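# Upright a sideways gift box and open its lid

## Task

A closed gift box is lying on one side on the table. Turn it so it rests on its bottom, then swing its lid open to roughly upright or past upright. Small concealed magnets keep the lid's flap closed, so it needs some pull to release. The box must stay upright and open once the robot lets go, and it must not end up off the table.

## Robot and tools

Robot: one UR7e-style six-joint arm with a Robotiq 2F-85 two-finger gripper and a wrist camera. Since there is only one arm, every motion argument is a single row or list of rows for that arm. The arm's root sits at (0, 0, 0.393) m in the scene frame and is tilted (quat_wxyz 0.886, 0.362, 0.289, -0.005). A camera stand is fixed beside the table.

Frames: the scene frame has its origin on the tabletop under the arm's base, +z up, and +y to the left when facing along +x. Reported poses, velocities and targets use this frame, and offsets use its axes. On the gripper, the fingers point along its own +z and close along its own y. end_effector_position is the point between the pads when they are shut. Fingertips extend about 19 mm past it when closed and 6 mm when fully open. A block on the wrist sticks out about 10 cm toward the gripper's +x and rotates with it.

execute_actions(actions, cameras): actions is a list of actions. Each action is a list of 1 to 15 rows, one per 1/30 s step. If it has fewer than 15, the last row repeats for the remaining steps. A row holds 9 numbers, each in [-1, 1], in this order: dx, dy, dz, rx, ry, rz, position, force_limit, speed. dx, dy, dz are an offset along the scene axes, where 1.0 equals 0.6 m. rx, ry, rz form one rotation vector, where 1.0 equals 180 degrees, turning about the Hand target's position. All of these count from the Hand target at the start of that action, not from the previous row. Sending the same offset again therefore moves the hand further. The last three numbers are absolute gripper commands. position: +1 is fully open (85 mm), about -0.8 is pads touching, and -1 keeps closing until blocked. force_limit sets motor strength and speed sets finger speed (about 20, 85 and 150 mm/s at -1, 0 and +1); both start at +1. Slow closing at low force_limit gives a gentle grip (around 30 N per pad). Fast closing from well open gives roughly 120 to 245 N. To keep the gripper unchanged, repeat your last three numbers, because 0 counts as a real command. cameras: a list of names (cam_high, cam_low, cam_wrist, or "all"). Images come only on request, or when actions is empty. An empty actions list also reports the scene number and task.

move(target, speed, blend, stop_force, zero, blocking, cameras): drives the gripper in a straight line. target is either one 9-number row as above, or a list of up to 15 rows. Every row is an offset from the same Hand target at the start of the move. speed is in m/s, from 0.002 to 3.6 (default 0.25), and turning is capped at twice that in rad/s. You can give one value, or one per target. blend, in metres, rounds the corners between list targets; 0 means stop at each target. stop_force, in newtons from 3 to 120, ends the path when the wrist sensor feels that much push against the travel direction. Use it slowly when approaching contact. Leave it out when backing away from something you are pressing, and do not trust it during rotations. zero (default true) re-zeroes the sensor before the move. blocking=false returns after about 0.5 s while the move continues, but it cannot be combined with stop_force. The move does not avoid obstacles. Keep paths away from the arm's own base. The result adds a "move:" line: done (within 3 mm and 2 degrees), off_target, moving, held or fault, plus limits such as paced or held.

wait(seconds 0 to 10) lets the scene run. stop() brakes a running move. zoom_image(camera, region=[x0, y0, x1, y1]) enlarges part of the newest image from that camera, up to 504 px per side. Images are 672x504. zero_wrist_force() re-zeroes the sensor. read_manual() only returns licence texts. finished_scene(scene) ends the current scene and cannot be undone.

Result lines: end_effector_position (m) and end_effector_quat_wxyz. Velocities in m/s and rad/s, omitted when the joints read "within noise". Hand target is your last commanded pose after clipping; the next offsets start from here. The controller keeps the commanded orientation within 32 degrees of the measured one. The hand often stops short of the target; the next command, even all zeros, requests it again. Tool commands shows the gripper's current command. object_status: 0 means moving, 1 blocked while opening, 2 blocked while closing (a grip), 3 reached the command or pads met. position_measured is in counts: 3 is open, 78 is about 60 mm, 130 about 40 mm, 180 about 20 mm, 230 is closed. Joint torques include gravity. Wrist force and Wrist torque are given in the gripper's axes, with a third line showing the peak since the last reading. Calls with actions also list some per-step positions.

Hazards: the arm halts for 10 s if contact torque reaches a joint limit (142 N m for the three big joints, 26.6 N m for the wrists) or if outside force reaches roughly 150 N. The arm is stiff, so aiming even slightly past a firm contact can trigger this. Motors overheat under sustained load, a stretched pose or pushing toward unreachable poses. A MOTOR HOT line warns of this, and a lockout follows at 85 °C. Avoid letting the box fall or leave the table, releasing it while it moves, slamming, fast impacts, squeezing it hard while it sits on the table, and large forces on the gripper. Move smoothly.

Each tool is called after "Call:" by a JSON object that holds its "fn" and its "kwargs".

## Session

Call:
{"fn": "execute_actions", "kwargs": {"actions": []}}

Scene clock: 0.00 s.
end_effector_position=(+0.9818, -0.0613, +0.3794) position_measured=3 object_status=3 end_effector_quat_wxyz=(-0.036, +0.721, +0.276, +0.635)
Joint positions: [-0.118 -1.077 1.406 -3.571 -1.073 1.953]
Joint velocities: within noise
Joint torques (N m): no reading
Wrist force (N): no reading
Wrist torque (N m): no reading
Wrist force, peak (N): no reading
Hand target: +0.9818, -0.0613, +0.3794; -0.036, +0.721, +0.276, +0.635
Tool commands: gripper/position=+1.0 gripper/force_limit=+1.0 gripper/speed=+1.0

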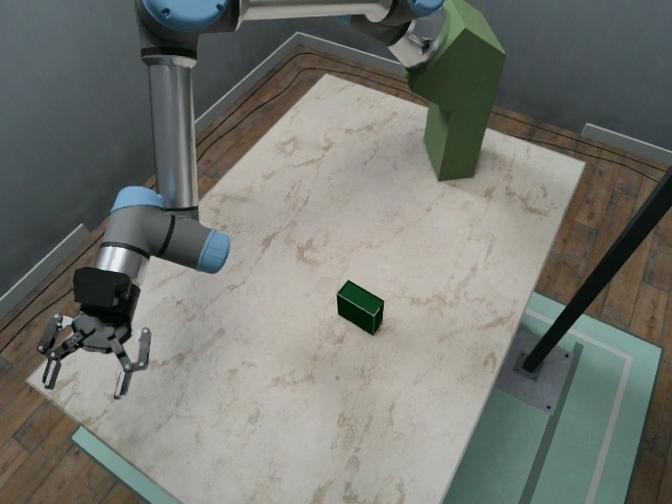

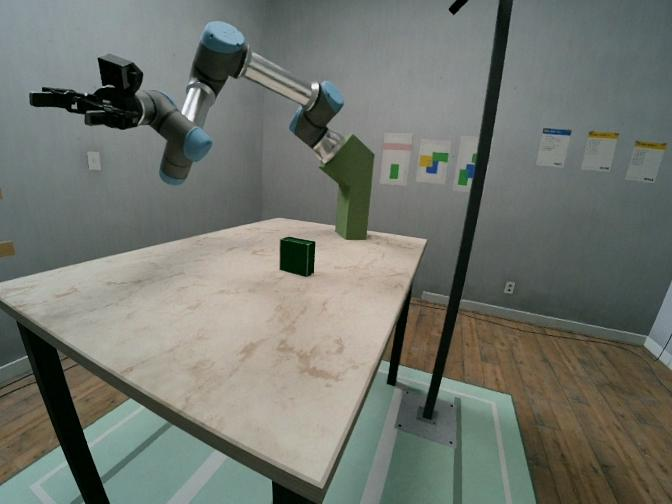

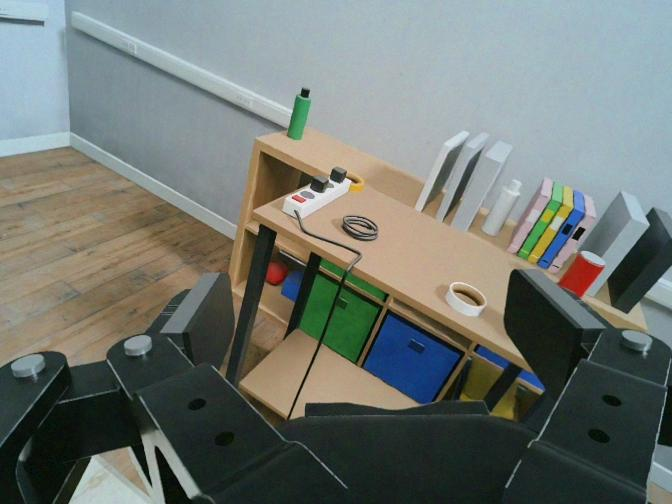

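Call:
{"fn": "zoom_image", "kwargs": {"camera": "cam_high", "region": [310, 255, 410, 355]}}

Call:
{"fn": "zoom_image", "kwargs": {"camera": "cam_low", "region": [250, 210, 350, 310]}}

Scaled by 5.040 from the camera's 672x504 image, which has a finer 960x720 frame.

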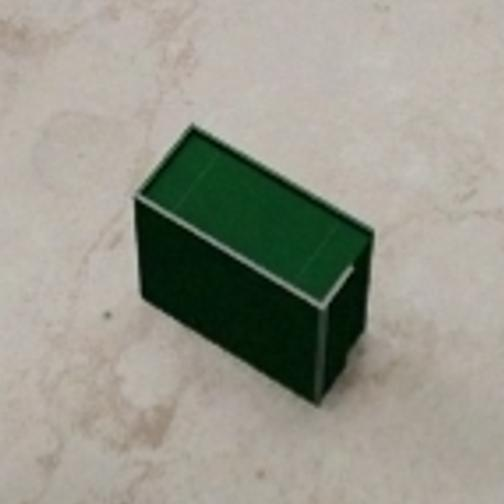

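Scaled by 5.040 from the camera's 672x504 image, which has a finer 960x720 frame.

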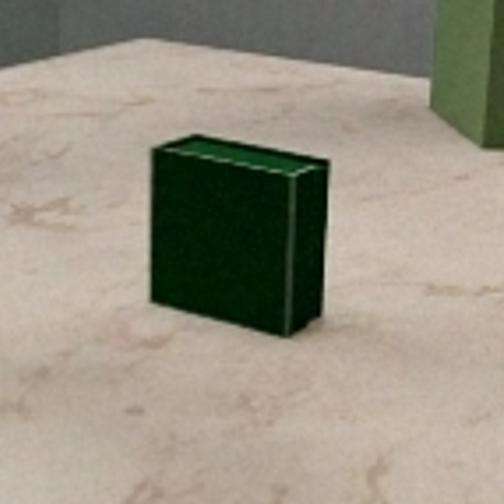

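Call:
{"fn": "zoom_image", "kwargs": {"camera": "cam_high", "region": [0, 0, 336, 252]}}

Call:
{"fn": "zoom_image", "kwargs": {"camera": "cam_high", "region": [336, 0, 672, 252]}}

Call:
{"fn": "zoom_image", "kwargs": {"camera": "cam_high", "region": [0, 252, 336, 504]}}

Call:
{"fn": "zoom_image", "kwargs": {"camera": "cam_high", "region": [336, 252, 672, 504]}}

Call:
{"fn": "zoom_image", "kwargs": {"camera": "cam_low", "region": [0, 0, 336, 252]}}

Call:
{"fn": "zoom_image", "kwargs": {"camera": "cam_low", "region": [200, 130, 536, 382]}}

Scaled by 1.500 from the camera's 672x504 image, which has a finer 960x720 frame.

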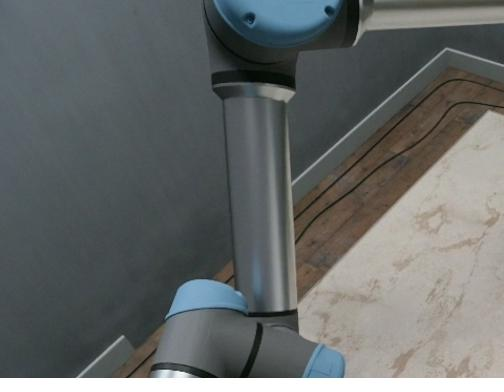

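Scaled by 1.500 from the camera's 672x504 image, which has a finer 960x720 frame.

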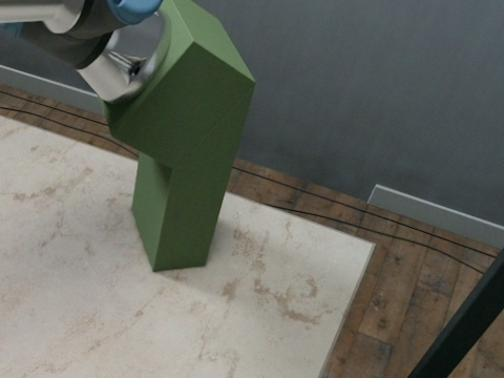

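Scaled by 1.500 from the camera's 672x504 image, which has a finer 960x720 frame.

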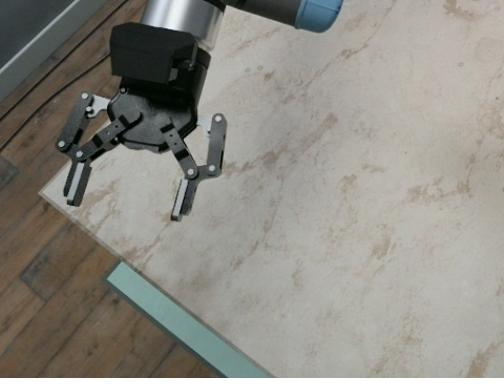

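Scaled by 1.500 from the camera's 672x504 image, which has a finer 960x720 frame.

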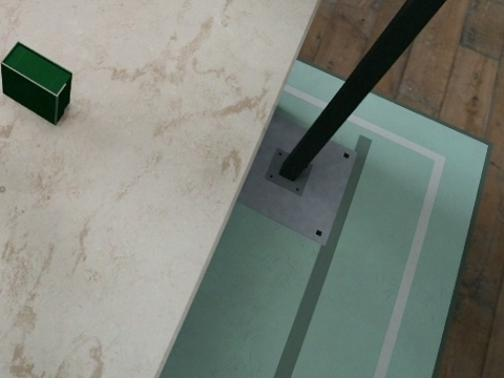

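Scaled by 1.500 from the camera's 672x504 image, which has a finer 960x720 frame.

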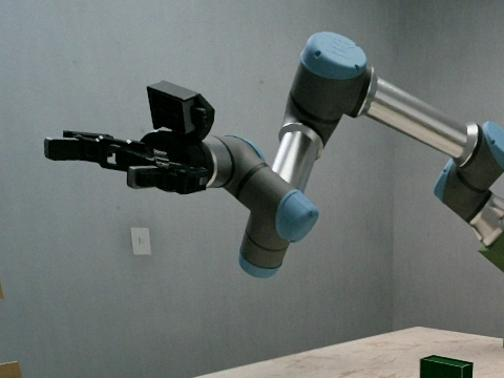

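Scaled by 1.500 from the camera's 672x504 image, which has a finer 960x720 frame.

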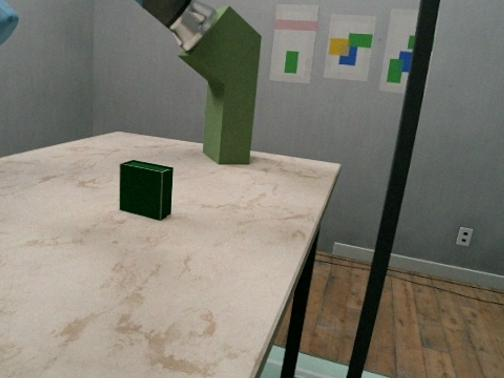

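Call:
{"fn": "move", "kwargs": {"target": [-0.593, 0.2905, -0.049, -0.1793, 0.3998, 0.0, 1.0, 1.0, 1.0], "speed": 0.5, "cameras": ["all"]}}

Scene clock: 207.60 s.
end_effector_position=(+0.6260, +0.1130, +0.3500) position_measured=3 object_status=3 end_effector_quat_wxyz=(+0.000, +0.934, +0.357, +0.001)
Joint positions: [0.45 -1.253 1.88 -2.519 -2.497 2.686]
Joint torques (N m): [41.64 -18.41 -21.01 -0.23 2.44 1.27]
Wrist force (N): [0.2 0.4 2.2]
Wrist torque (N m): [0.08 -0.10 -0.16]
Wrist force, peak (N): [0.0 -1.1 2.2]
Hand target: +0.6260, +0.1130, +0.3500; +0.000, +0.934, +0.357, +0.001
Off the commanded pose: 0.000 m, 0 deg.
move: done

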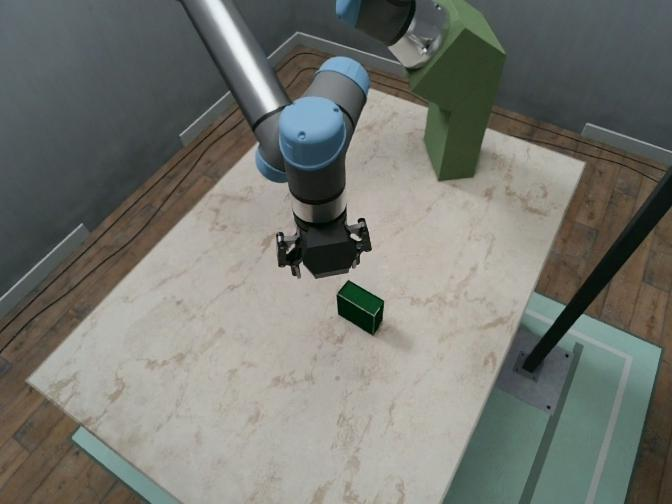

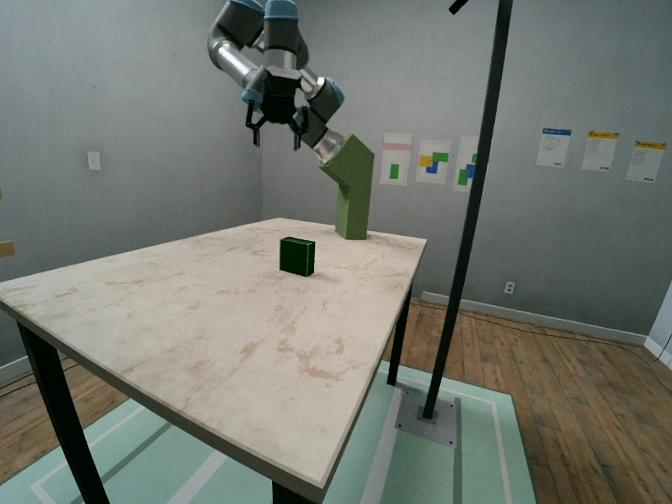

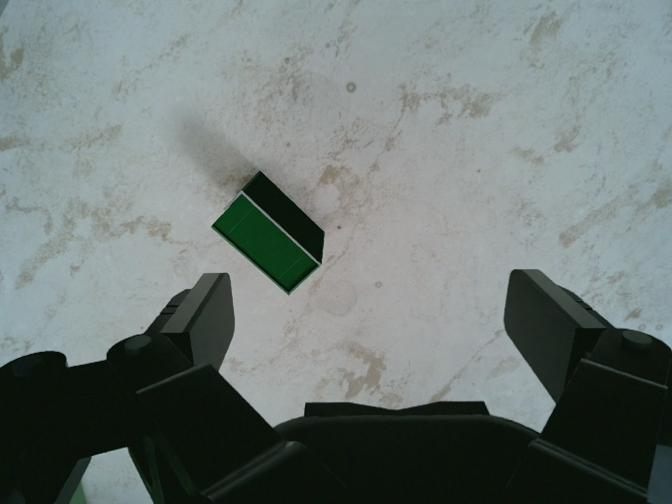

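Call:
{"fn": "zoom_image", "kwargs": {"camera": "cam_wrist", "region": [180, 150, 360, 310]}}

Scaled by 2.800 from the camera's 672x504 image, which has a finer 960x720 frame.

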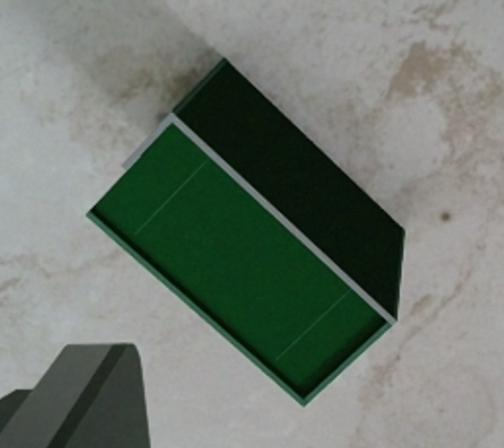

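Call:
{"fn": "move", "kwargs": {"target": [-0.146, -0.0173, -0.2983, 0.10249, -0.04976, 0.24412, 1.0, 1.0, 1.0], "speed": 0.4, "cameras": ["all"]}}

Call:
{"fn": "zoom_image", "kwargs": {"camera": "cam_wrist", "region": [210, 100, 470, 360]}}

Scene clock: 558.77 s.
end_effector_position=(+0.5384, +0.1027, +0.1711) position_measured=3 object_status=3 end_effector_quat_wxyz=(-0.119, +0.719, +0.673, +0.127)
Joint positions: [0.015 -1.17 2.226 -3.278 -1.929 1.401]
Joint torques (N m): [12.31 -22.56 12.89 -3.05 3.33 -1.74]
Wrist force (N): [-0.1 0.6 1.9]
Wrist torque (N m): [0.07 -0.01 0.05]
Wrist force, peak (N): [-0.7 0.1 2.9]
Hand target: +0.5384, +0.1027, +0.1711; -0.119, +0.719, +0.673, +0.127
Off the commanded pose: 0.000 m, 0 deg.
move: done

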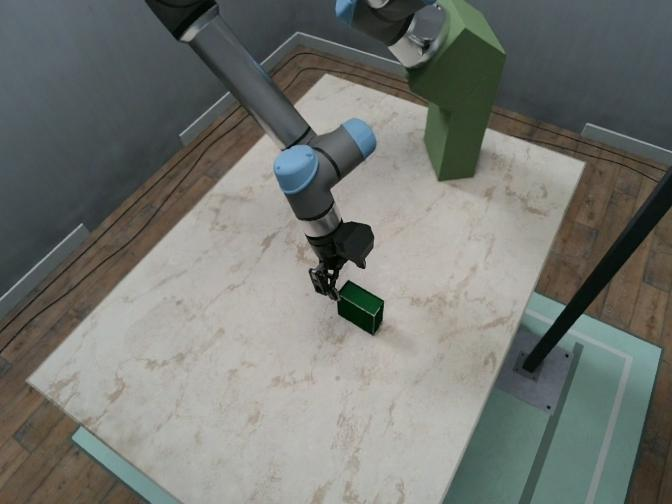

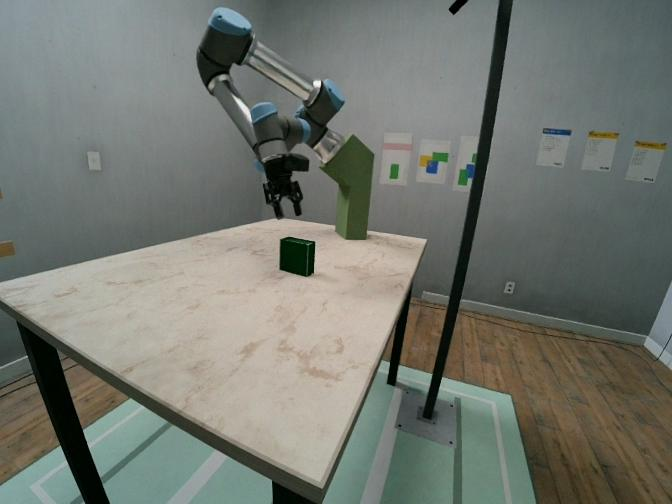

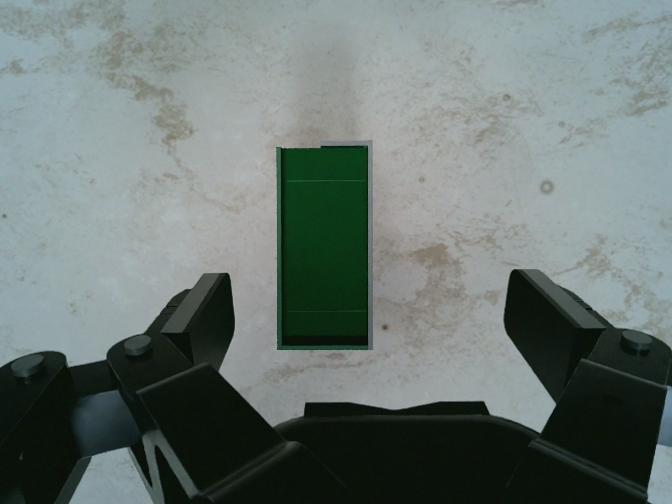

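Scaled by 1.938 from the camera's 672x504 image, which has a finer 960x720 frame.

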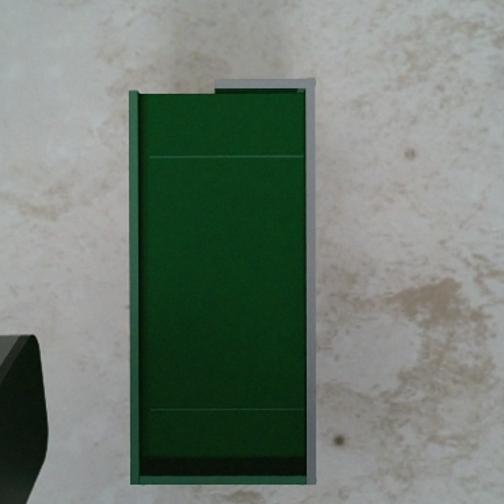

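Call:
{"fn": "zoom_image", "kwargs": {"camera": "cam_high", "region": [330, 275, 390, 335]}}

Call:
{"fn": "zoom_image", "kwargs": {"camera": "cam_wrist", "region": [260, 300, 390, 360]}}

Call:
{"fn": "zoom_image", "kwargs": {"camera": "cam_wrist", "region": [260, 130, 390, 190]}}

Scaled by 8.400 from the camera's 672x504 image, which has a finer 960x720 frame.

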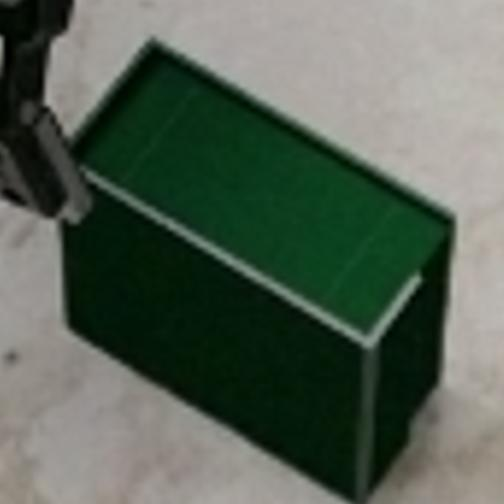

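Scaled by 3.877 from the camera's 672x504 image, which has a finer 960x720 frame.

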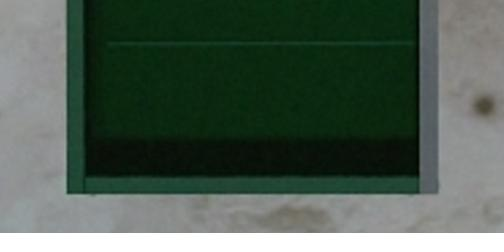

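Scaled by 3.877 from the camera's 672x504 image, which has a finer 960x720 frame.

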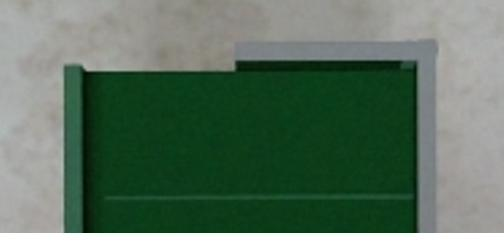

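Call:
{"fn": "move", "kwargs": {"target": [-0.0167, 0.0875, -0.0685, -0.1109, 0.00717, 0.0, -0.8, -1.0, 0.5], "speed": 0.3, "cameras": ["all"]}}

Call:
{"fn": "zoom_image", "kwargs": {"camera": "cam_wrist", "region": [230, 100, 480, 350]}}

Scene clock: 996.93 s.
end_effector_position=(+0.5284, +0.1551, +0.1300) position_measured=229 object_status=3 end_effector_quat_wxyz=(-0.001, +0.730, +0.684, +0.001)
Joint positions: [0.188 -0.831 2.04 -3.378 -2.378 1.549]
Joint torques (N m): [45.33 -21.34 -10.46 -0.33 -2.39 1.56]
Wrist force (N): [0.4 0.3 1.9]
Wrist torque (N m): [0.07 -0.11 -0.11]
Wrist force, peak (N): [1.4 0.0 2.4]
Hand target: +0.5284, +0.1552, +0.1300; -0.001, +0.730, +0.684, +0.001
Off the commanded pose: 0.000 m, 0 deg.
move: done

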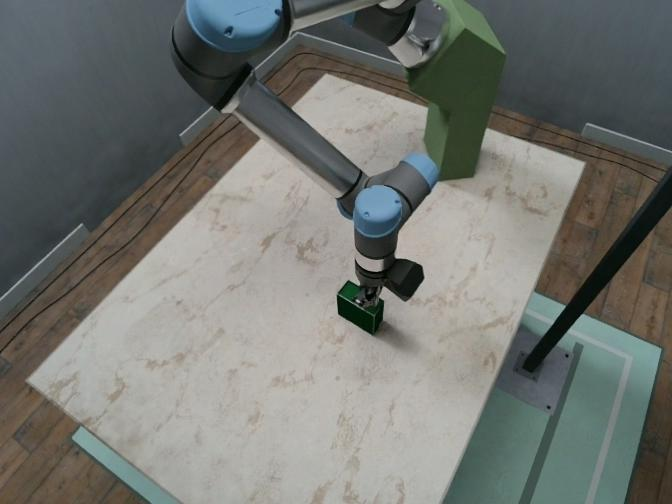

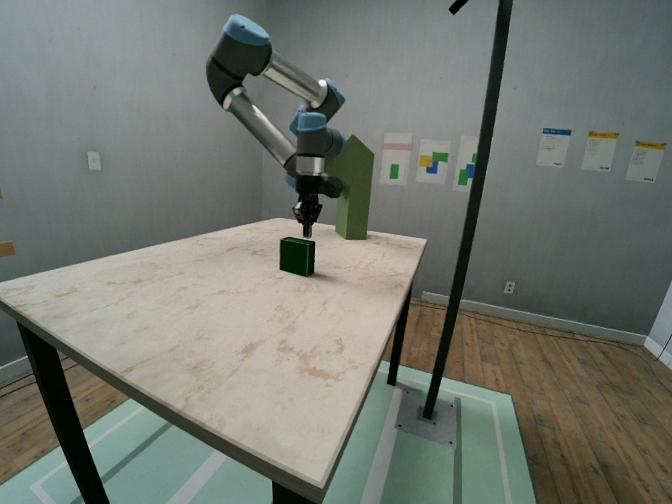

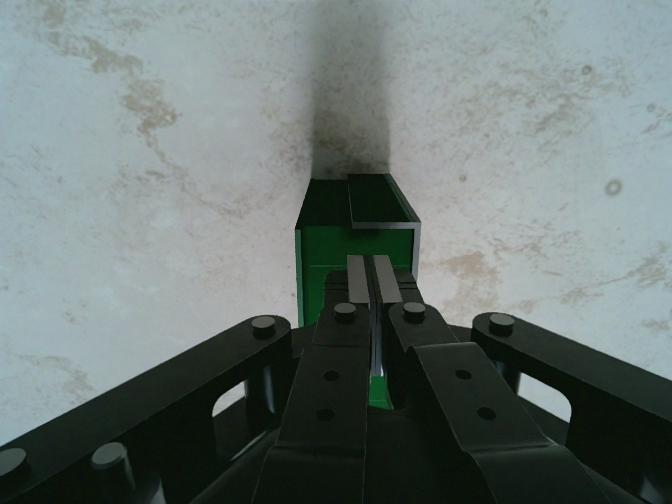

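Scaled by 2.016 from the camera's 672x504 image, which has a finer 960x720 frame.

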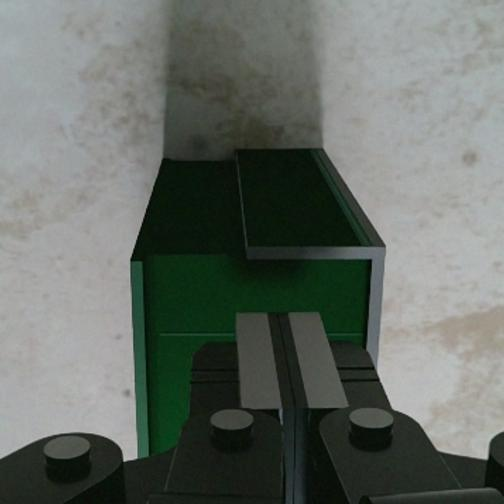

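Call:
{"fn": "move", "kwargs": {"target": [-0.005, 0.0003, -0.04, 0.0, 0.0, 0.0, -0.8, -1.0, 0.5], "speed": 0.02, "stop_force": 4, "cameras": ["cam_wrist"]}}

Scene clock: 1038.60 s.
end_effector_position=(+0.5262, +0.1553, +0.1131) position_measured=229 object_status=3 end_effector_quat_wxyz=(-0.001, +0.730, +0.684, +0.001)
Joint positions: [0.164 -0.797 2.027 -3.418 -2.365 1.521]
Joint torques (N m): [44.28 -36.38 14.04 -0.36 -2.15 1.48]
Wrist force (N): [0.5 0.9 -2.0]
Wrist torque (N m): [0.08 -0.18 -0.14]
Wrist force, peak (N): [4.1 1.2 -42.6]
Hand target: +0.5263, +0.1553, +0.1131; -0.001, +0.730, +0.684, +0.001 (not the last commanded pose)
Off the commanded pose: 0.007 m, 0 deg.
move: contact
Images, in order (width x height): cam_wrist 672x504.

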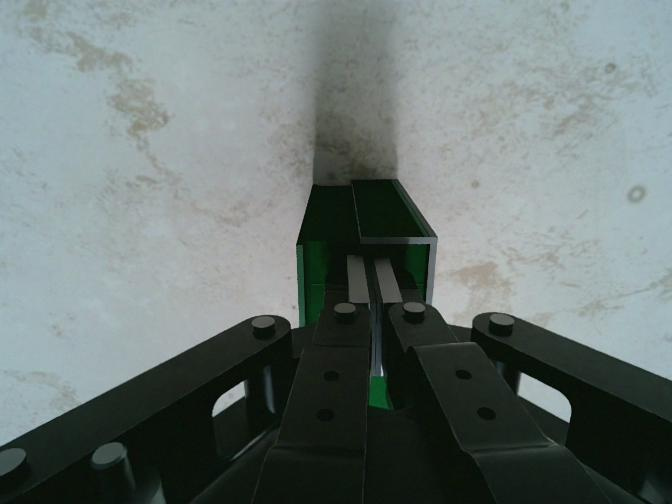

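Call:
{"fn": "move", "kwargs": {"target": [0.0, 0.0, 0.0, 0.0, 0.0, 0.0, 0.08, -1.0, -1.0], "cameras": ["all"]}}

Call:
{"fn": "zoom_image", "kwargs": {"camera": "cam_wrist", "region": [200, 100, 500, 400]}}

Scene clock: 1053.13 s.
end_effector_position=(+0.5263, +0.1553, +0.1131) position_measured=119 object_status=0 end_effector_quat_wxyz=(-0.001, +0.730, +0.684, +0.001)
Joint positions: [0.164 -0.797 2.027 -3.418 -2.365 1.521]
Joint torques (N m): [19.87 -20.8 11.67 -0.77 2.3 1.53]
Wrist force (N): [0.3 0.6 1.6]
Wrist torque (N m): [0.08 -0.10 -0.14]
Wrist force, peak (N): [0.4 0.5 -19.6]
Hand target: +0.5263, +0.1553, +0.1131; -0.001, +0.730, +0.684, +0.001
Off the commanded pose: 0.000 m, 0 deg.
move: done

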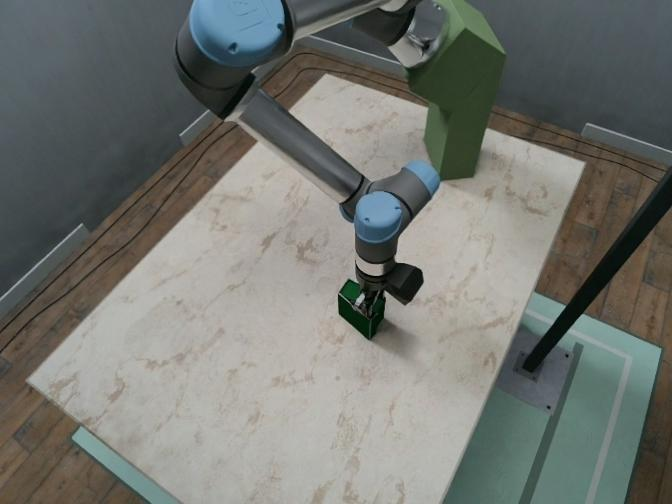

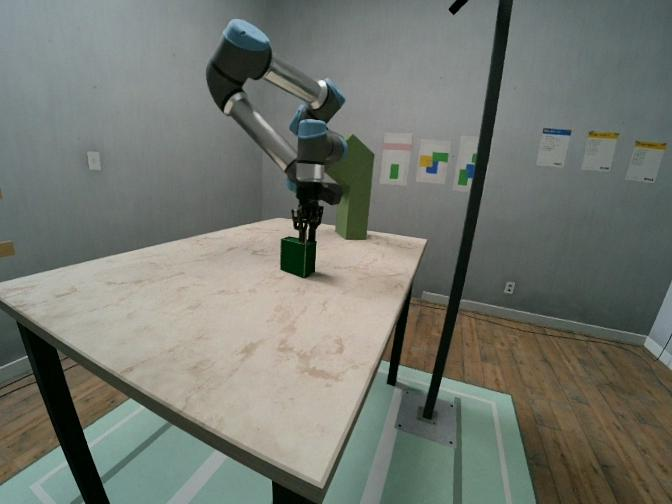

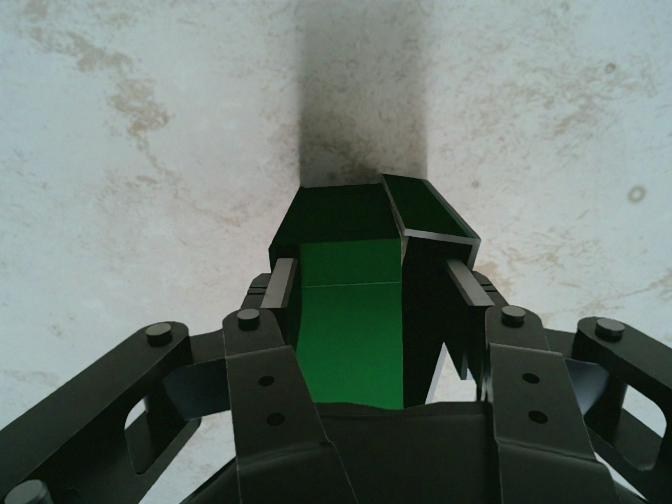

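Scaled by 1.680 from the camera's 672x504 image, which has a finer 960x720 frame.

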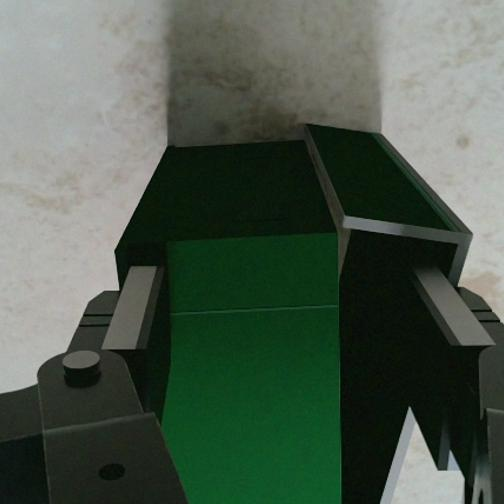

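Call:
{"fn": "move", "kwargs": {"target": [[0.047, -0.0023, 0.0, 0.0, 0.0, -0.1111, 0.08, -1.0, -1.0], [0.0905, -0.0207, 0.0, 0.0, 0.0, -0.2222, 0.08, -1.0, -1.0], [0.125, -0.0528, 0.0, 0.0, 0.0, -0.3333, 0.08, -1.0, -1.0], [0.1465, -0.0947, 0.0, 0.0, 0.0, -0.4444, 0.08, -1.0, -1.0], [0.1525, -0.1343, 0.0, 0.0, 0.0, -0.5389, 0.08, -1.0, -1.0]], "speed": 0.15, "blend": [0.02, 0.02, 0.02, 0.02, 0.0], "stop_force": 10, "cameras": ["all"]}}

Call:
{"fn": "zoom_image", "kwargs": {"camera": "cam_high", "region": [280, 230, 440, 390]}}

Call:
{"fn": "zoom_image", "kwargs": {"camera": "cam_low", "region": [230, 190, 350, 310]}}

Scene clock: 1158.40 s.
end_effector_position=(+0.6178, +0.0747, +0.1131) position_measured=119 object_status=3 end_effector_quat_wxyz=(+0.000, +0.996, -0.094, +0.001)
Joint positions: [0.078 -0.95 1.899 -3.207 -2.315 3.117]
Joint torques (N m): [19.37 -42.28 10.37 -0.56 2.45 1.49]
Wrist force (N): [0.4 0.3 1.7]
Wrist torque (N m): [0.08 -0.11 -0.16]
Wrist force, peak (N): [0.4 0.2 2.1]
Hand target: +0.6178, +0.0747, +0.1131; +0.000, +0.996, -0.094, +0.001
Off the commanded pose: 0.000 m, 0 deg.
move: done

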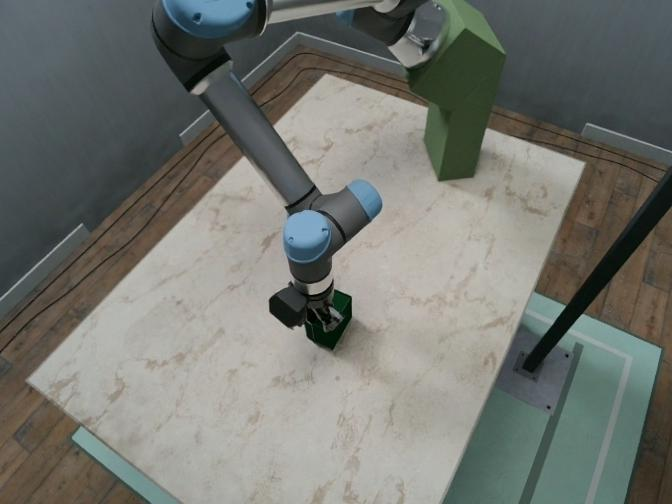

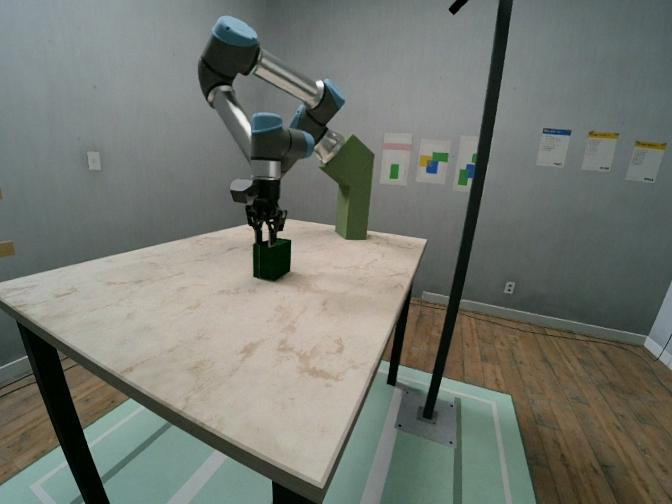

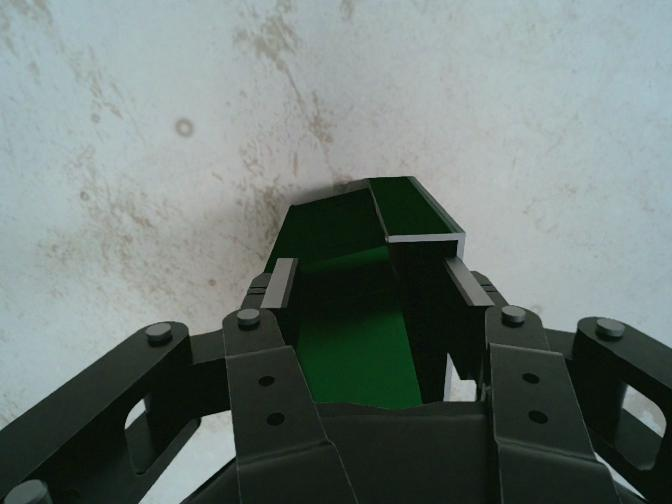

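Scaled by 3.150 from the camera's 672x504 image, which has a finer 960x720 frame.

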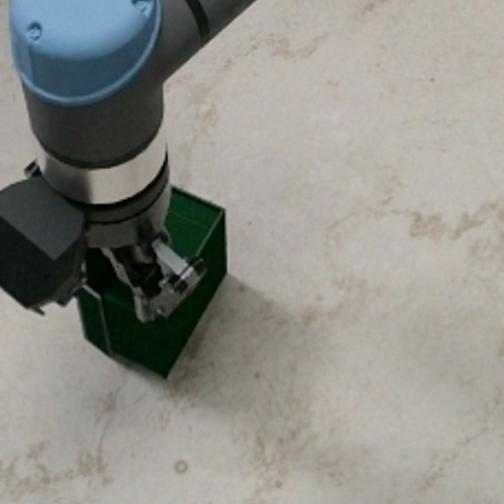

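Scaled by 4.200 from the camera's 672x504 image, which has a finer 960x720 frame.

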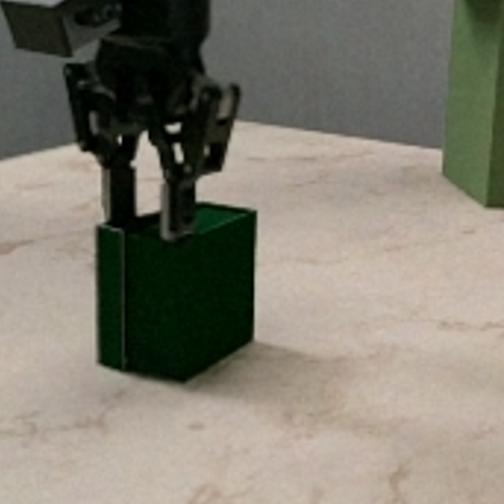

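Call:
{"fn": "move", "kwargs": {"target": [[0.0, 0.0, -0.0053, 0.0, 0.0, 0.0, 1.0, -1.0, -1.0], [0.0, 0.0, -0.0097, 0.0, 0.0, 0.0, 1.0, -1.0, -1.0], [0.0, 0.0, -0.0168, 0.0, 0.0, 0.0, 1.0, -1.0, -1.0]], "speed": [0.0042, 0.0043, 0.0062], "stop_force": 8, "cameras": ["all"]}}

Call:
{"fn": "zoom_image", "kwargs": {"camera": "cam_wrist", "region": [200, 120, 560, 420]}}

Call:
{"fn": "zoom_image", "kwargs": {"camera": "cam_high", "region": [280, 230, 440, 390]}}

Scene clock: 1596.50 s.
end_effector_position=(+0.6178, +0.0747, +0.1030) position_measured=3 object_status=3 end_effector_quat_wxyz=(+0.000, +0.996, -0.094, +0.001)
Joint positions: [0.066 -0.932 1.889 -3.224 -2.307 3.104]
Joint torques (N m): [19.55 -26.13 -12.16 -3.09 2.36 -1.72]
Wrist force (N): [0.4 0.4 1.4]
Wrist torque (N m): [0.09 -0.07 -0.02]
Wrist force, peak (N): [0.5 0.5 1.9]
Hand target: +0.6178, +0.0747, +0.1030; +0.000, +0.996, -0.094, +0.001
Off the commanded pose: 0.000 m, 0 deg.
move: done

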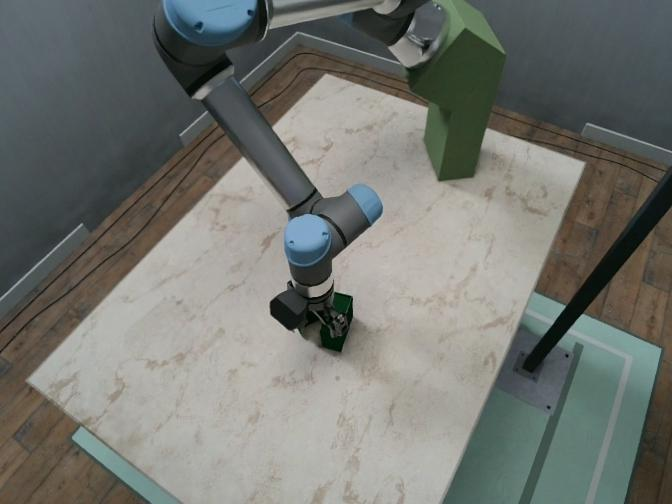

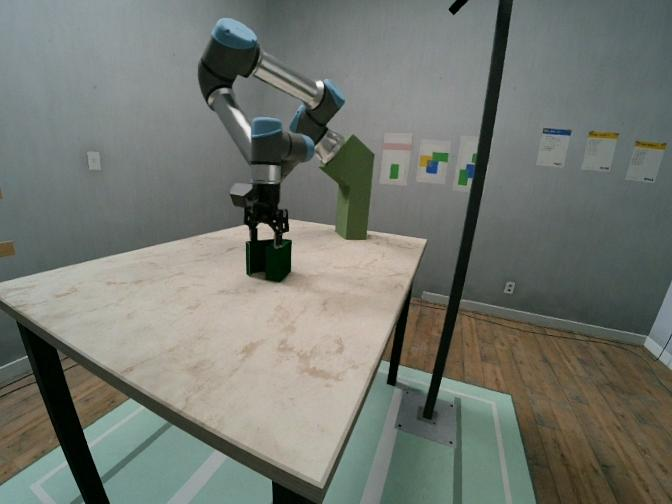

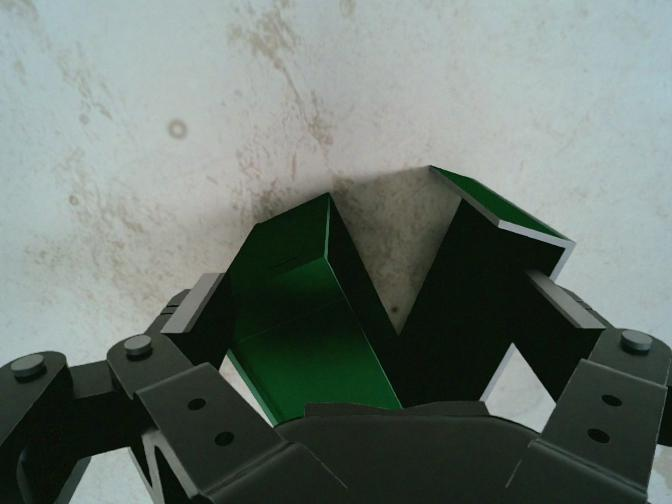

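Scaled by 1.400 from the camera's 672x504 image, which has a finer 960x720 frame.

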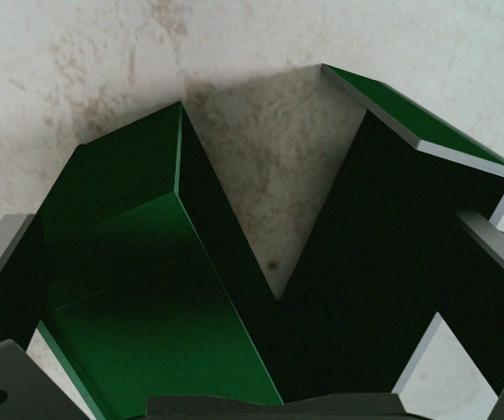

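Scaled by 3.150 from the camera's 672x504 image, which has a finer 960x720 frame.

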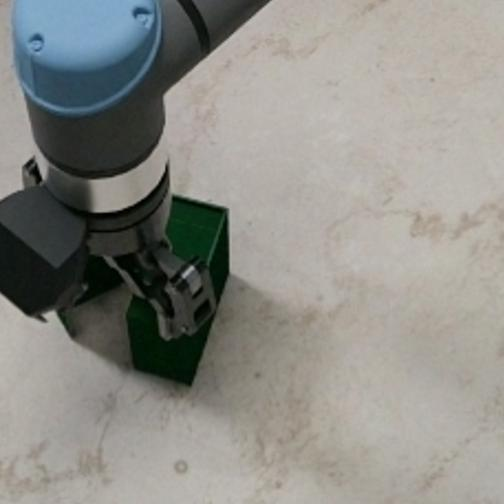

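Call:
{"fn": "move", "kwargs": {"target": [[0.0, 0.0, 0.0, 0.0, 0.0, 0.0, 0.427, -1.0, -0.5], [0.0, 0.0, 0.0367, 0.0, 0.0, 0.0, 0.427, -1.0, -0.5], [-0.0017, 0.0472, 0.0367, 0.0, 0.0, 0.1406, 0.427, -1.0, -0.5]], "speed": [0.1, 0.1, 0.2], "blend": [0.0, 0.008, 0.0], "cameras": ["all"]}}

Call:
{"fn": "zoom_image", "kwargs": {"camera": "cam_wrist", "region": [180, 100, 560, 420]}}

Scene clock: 1920.07 s.
end_effector_position=(+0.6167, +0.1030, +0.1251) position_measured=45 object_status=2 end_effector_quat_wxyz=(+0.000, +0.992, +0.127, +0.001)
Joint positions: [0.128 -0.924 1.882 -3.179 -2.345 2.73]
Joint torques (N m): [46.62 -24.66 -12.9 -3.13 -2.64 -1.72]
Wrist force (N): [0.5 0.0 1.4]
Wrist torque (N m): [0.03 -0.12 -0.01]
Wrist force, peak (N): [4.4 -14.8 -77.0]
Hand target: +0.6167, +0.1030, +0.1251; +0.000, +0.992, +0.127, +0.001
Off the commanded pose: 0.000 m, 0 deg.
move: done

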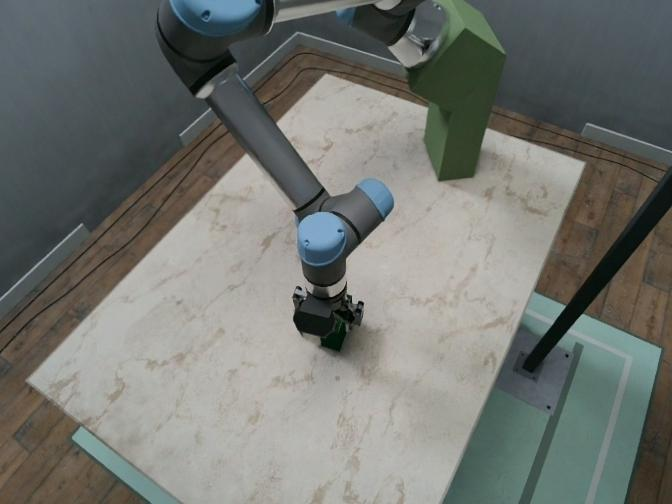

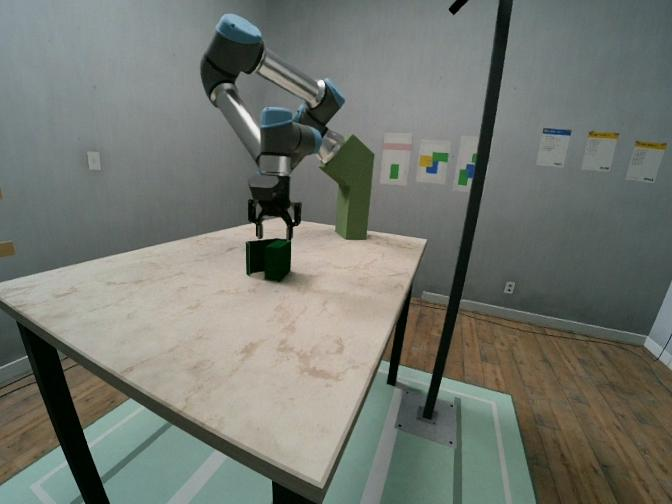

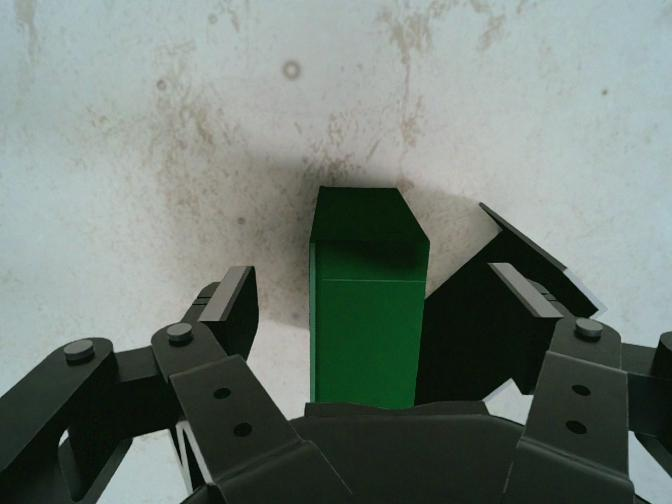

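Scaled by 1.326 from the camera's 672x504 image, which has a finer 960x720 frame.

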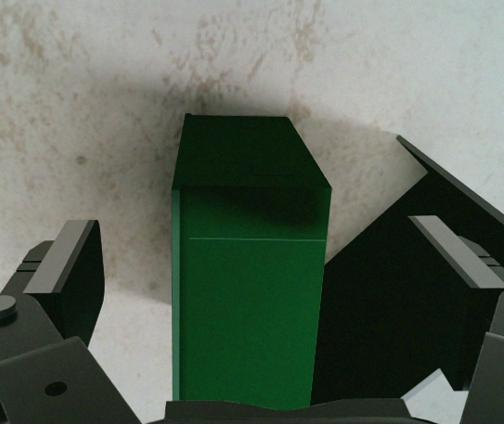

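Call:
{"fn": "execute_actions", "kwargs": {"actions": []}}

Scene clock: 2014.33 s.
end_effector_position=(+0.6167, +0.1030, +0.1251) position_measured=45 object_status=2 end_effector_quat_wxyz=(+0.000, +0.992, +0.127, +0.001)
Joint positions: [0.128 -0.924 1.882 -3.179 -2.345 2.73]
Joint velocities: within noise
Joint torques (N m): [46.6 -25.77 -13.12 -3.12 -2.72 -1.65]
Wrist force (N): [0.6 0.2 1.3]
Wrist torque (N m): [0.05 -0.13 -0.01]
Wrist force, peak (N): [0.5 0.1 1.7]
Hand target: +0.6167, +0.1030, +0.1251; +0.000, +0.992, +0.127, +0.001
Tool commands: gripper/position=+0.427 gripper/force_limit=-1.0 gripper/speed=-0.5
Off the commanded pose: 0.000 m, 0 deg.

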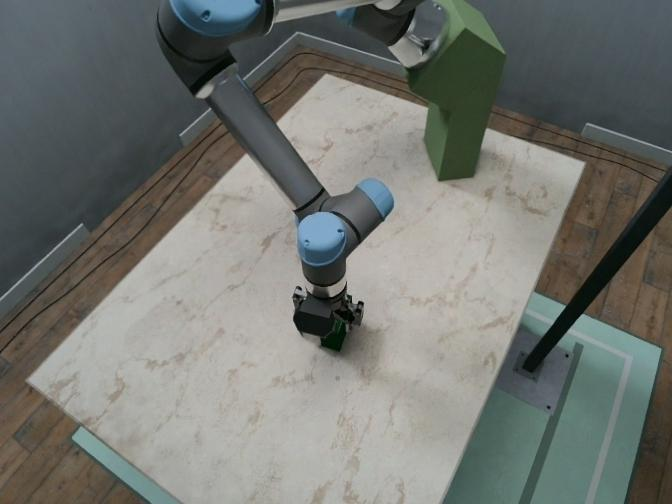

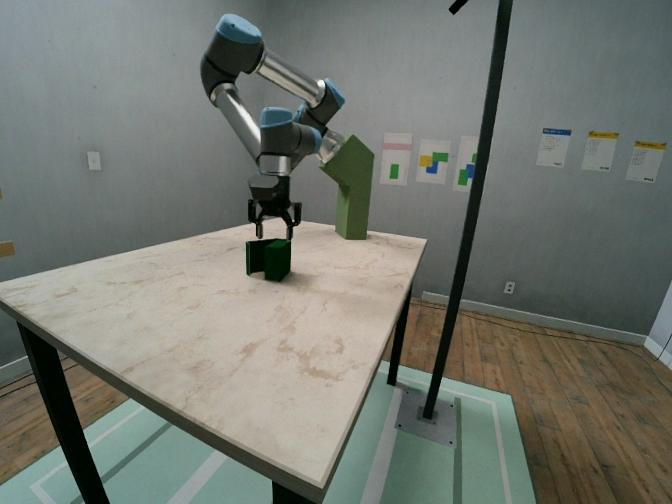

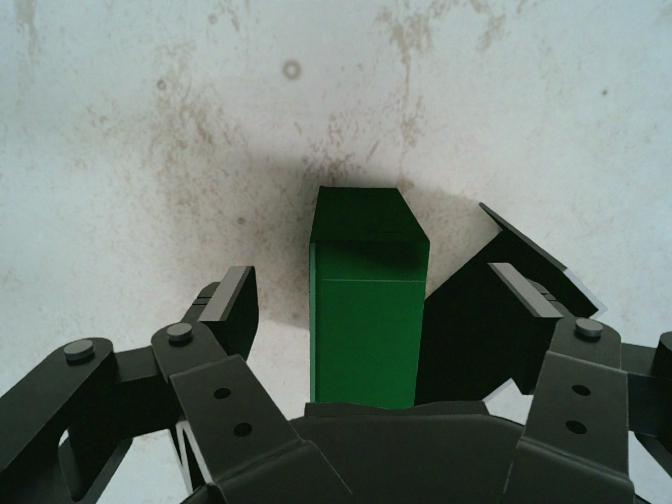

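Call:
{"fn": "move", "kwargs": {"target": [0.0005, -0.0019, -0.0773, 0, 0, 0, 0.427, -1, -0.5], "speed": 0.06, "cameras": ["cam_wrist"]}}

Call:
{"fn": "move", "kwargs": {"target": [0, 0, 0, 0, 0, 0, -1, -1, -1], "speed": 0.05, "cameras": ["cam_wrist"]}}

Scene clock: 2032.77 s.
end_effector_position=(+0.6170, +0.1019, +0.0788) position_measured=45 object_status=2 end_effector_quat_wxyz=(+0.000, +0.992, +0.127, +0.001)
Joint positions: [0.071 -0.843 1.835 -3.254 -2.309 2.668]
Joint torques (N m): [21.4 -26.78 -12.47 -3.28 2.58 -1.71]
Wrist force (N): [0.5 0.0 1.2]
Wrist torque (N m): [0.02 -0.10 0.00]
Wrist force, peak (N): [0.4 -0.1 1.8]
Hand target: +0.6170, +0.1019, +0.0787; +0.000, +0.992, +0.127, +0.001
Off the commanded pose: 0.000 m, 0 deg.
move: done
Images, in order (width x height): cam_wrist 672x504.

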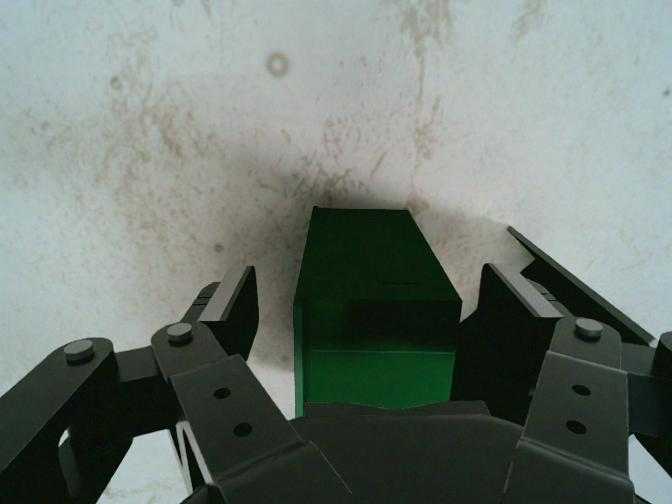

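Scene clock: 2034.37 s.
end_effector_position=(+0.6170, +0.1019, +0.0787) position_measured=122 object_status=0 end_effector_quat_wxyz=(+0.000, +0.992, +0.127, +0.001)
Joint positions: [0.071 -0.843 1.835 -3.254 -2.309 2.668]
Joint torques (N m): [21.59 -25.87 -11.43 -2.4 2.16 -1.78]
Wrist force (N): [0.3 -0.8 -5.9]
Wrist torque (N m): [0.06 -0.17 0.06]
Wrist force, peak (N): [0.3 -0.9 -6.0]
Hand target: +0.6170, +0.1019, +0.0787; +0.000, +0.992, +0.127, +0.001
Off the commanded pose: 0.000 m, 0 deg.
move: done
Images, in order (width x height): cam_wrist 672x504.

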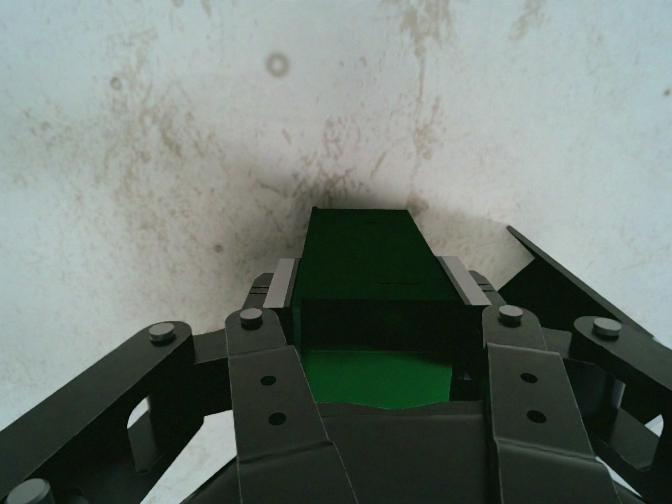

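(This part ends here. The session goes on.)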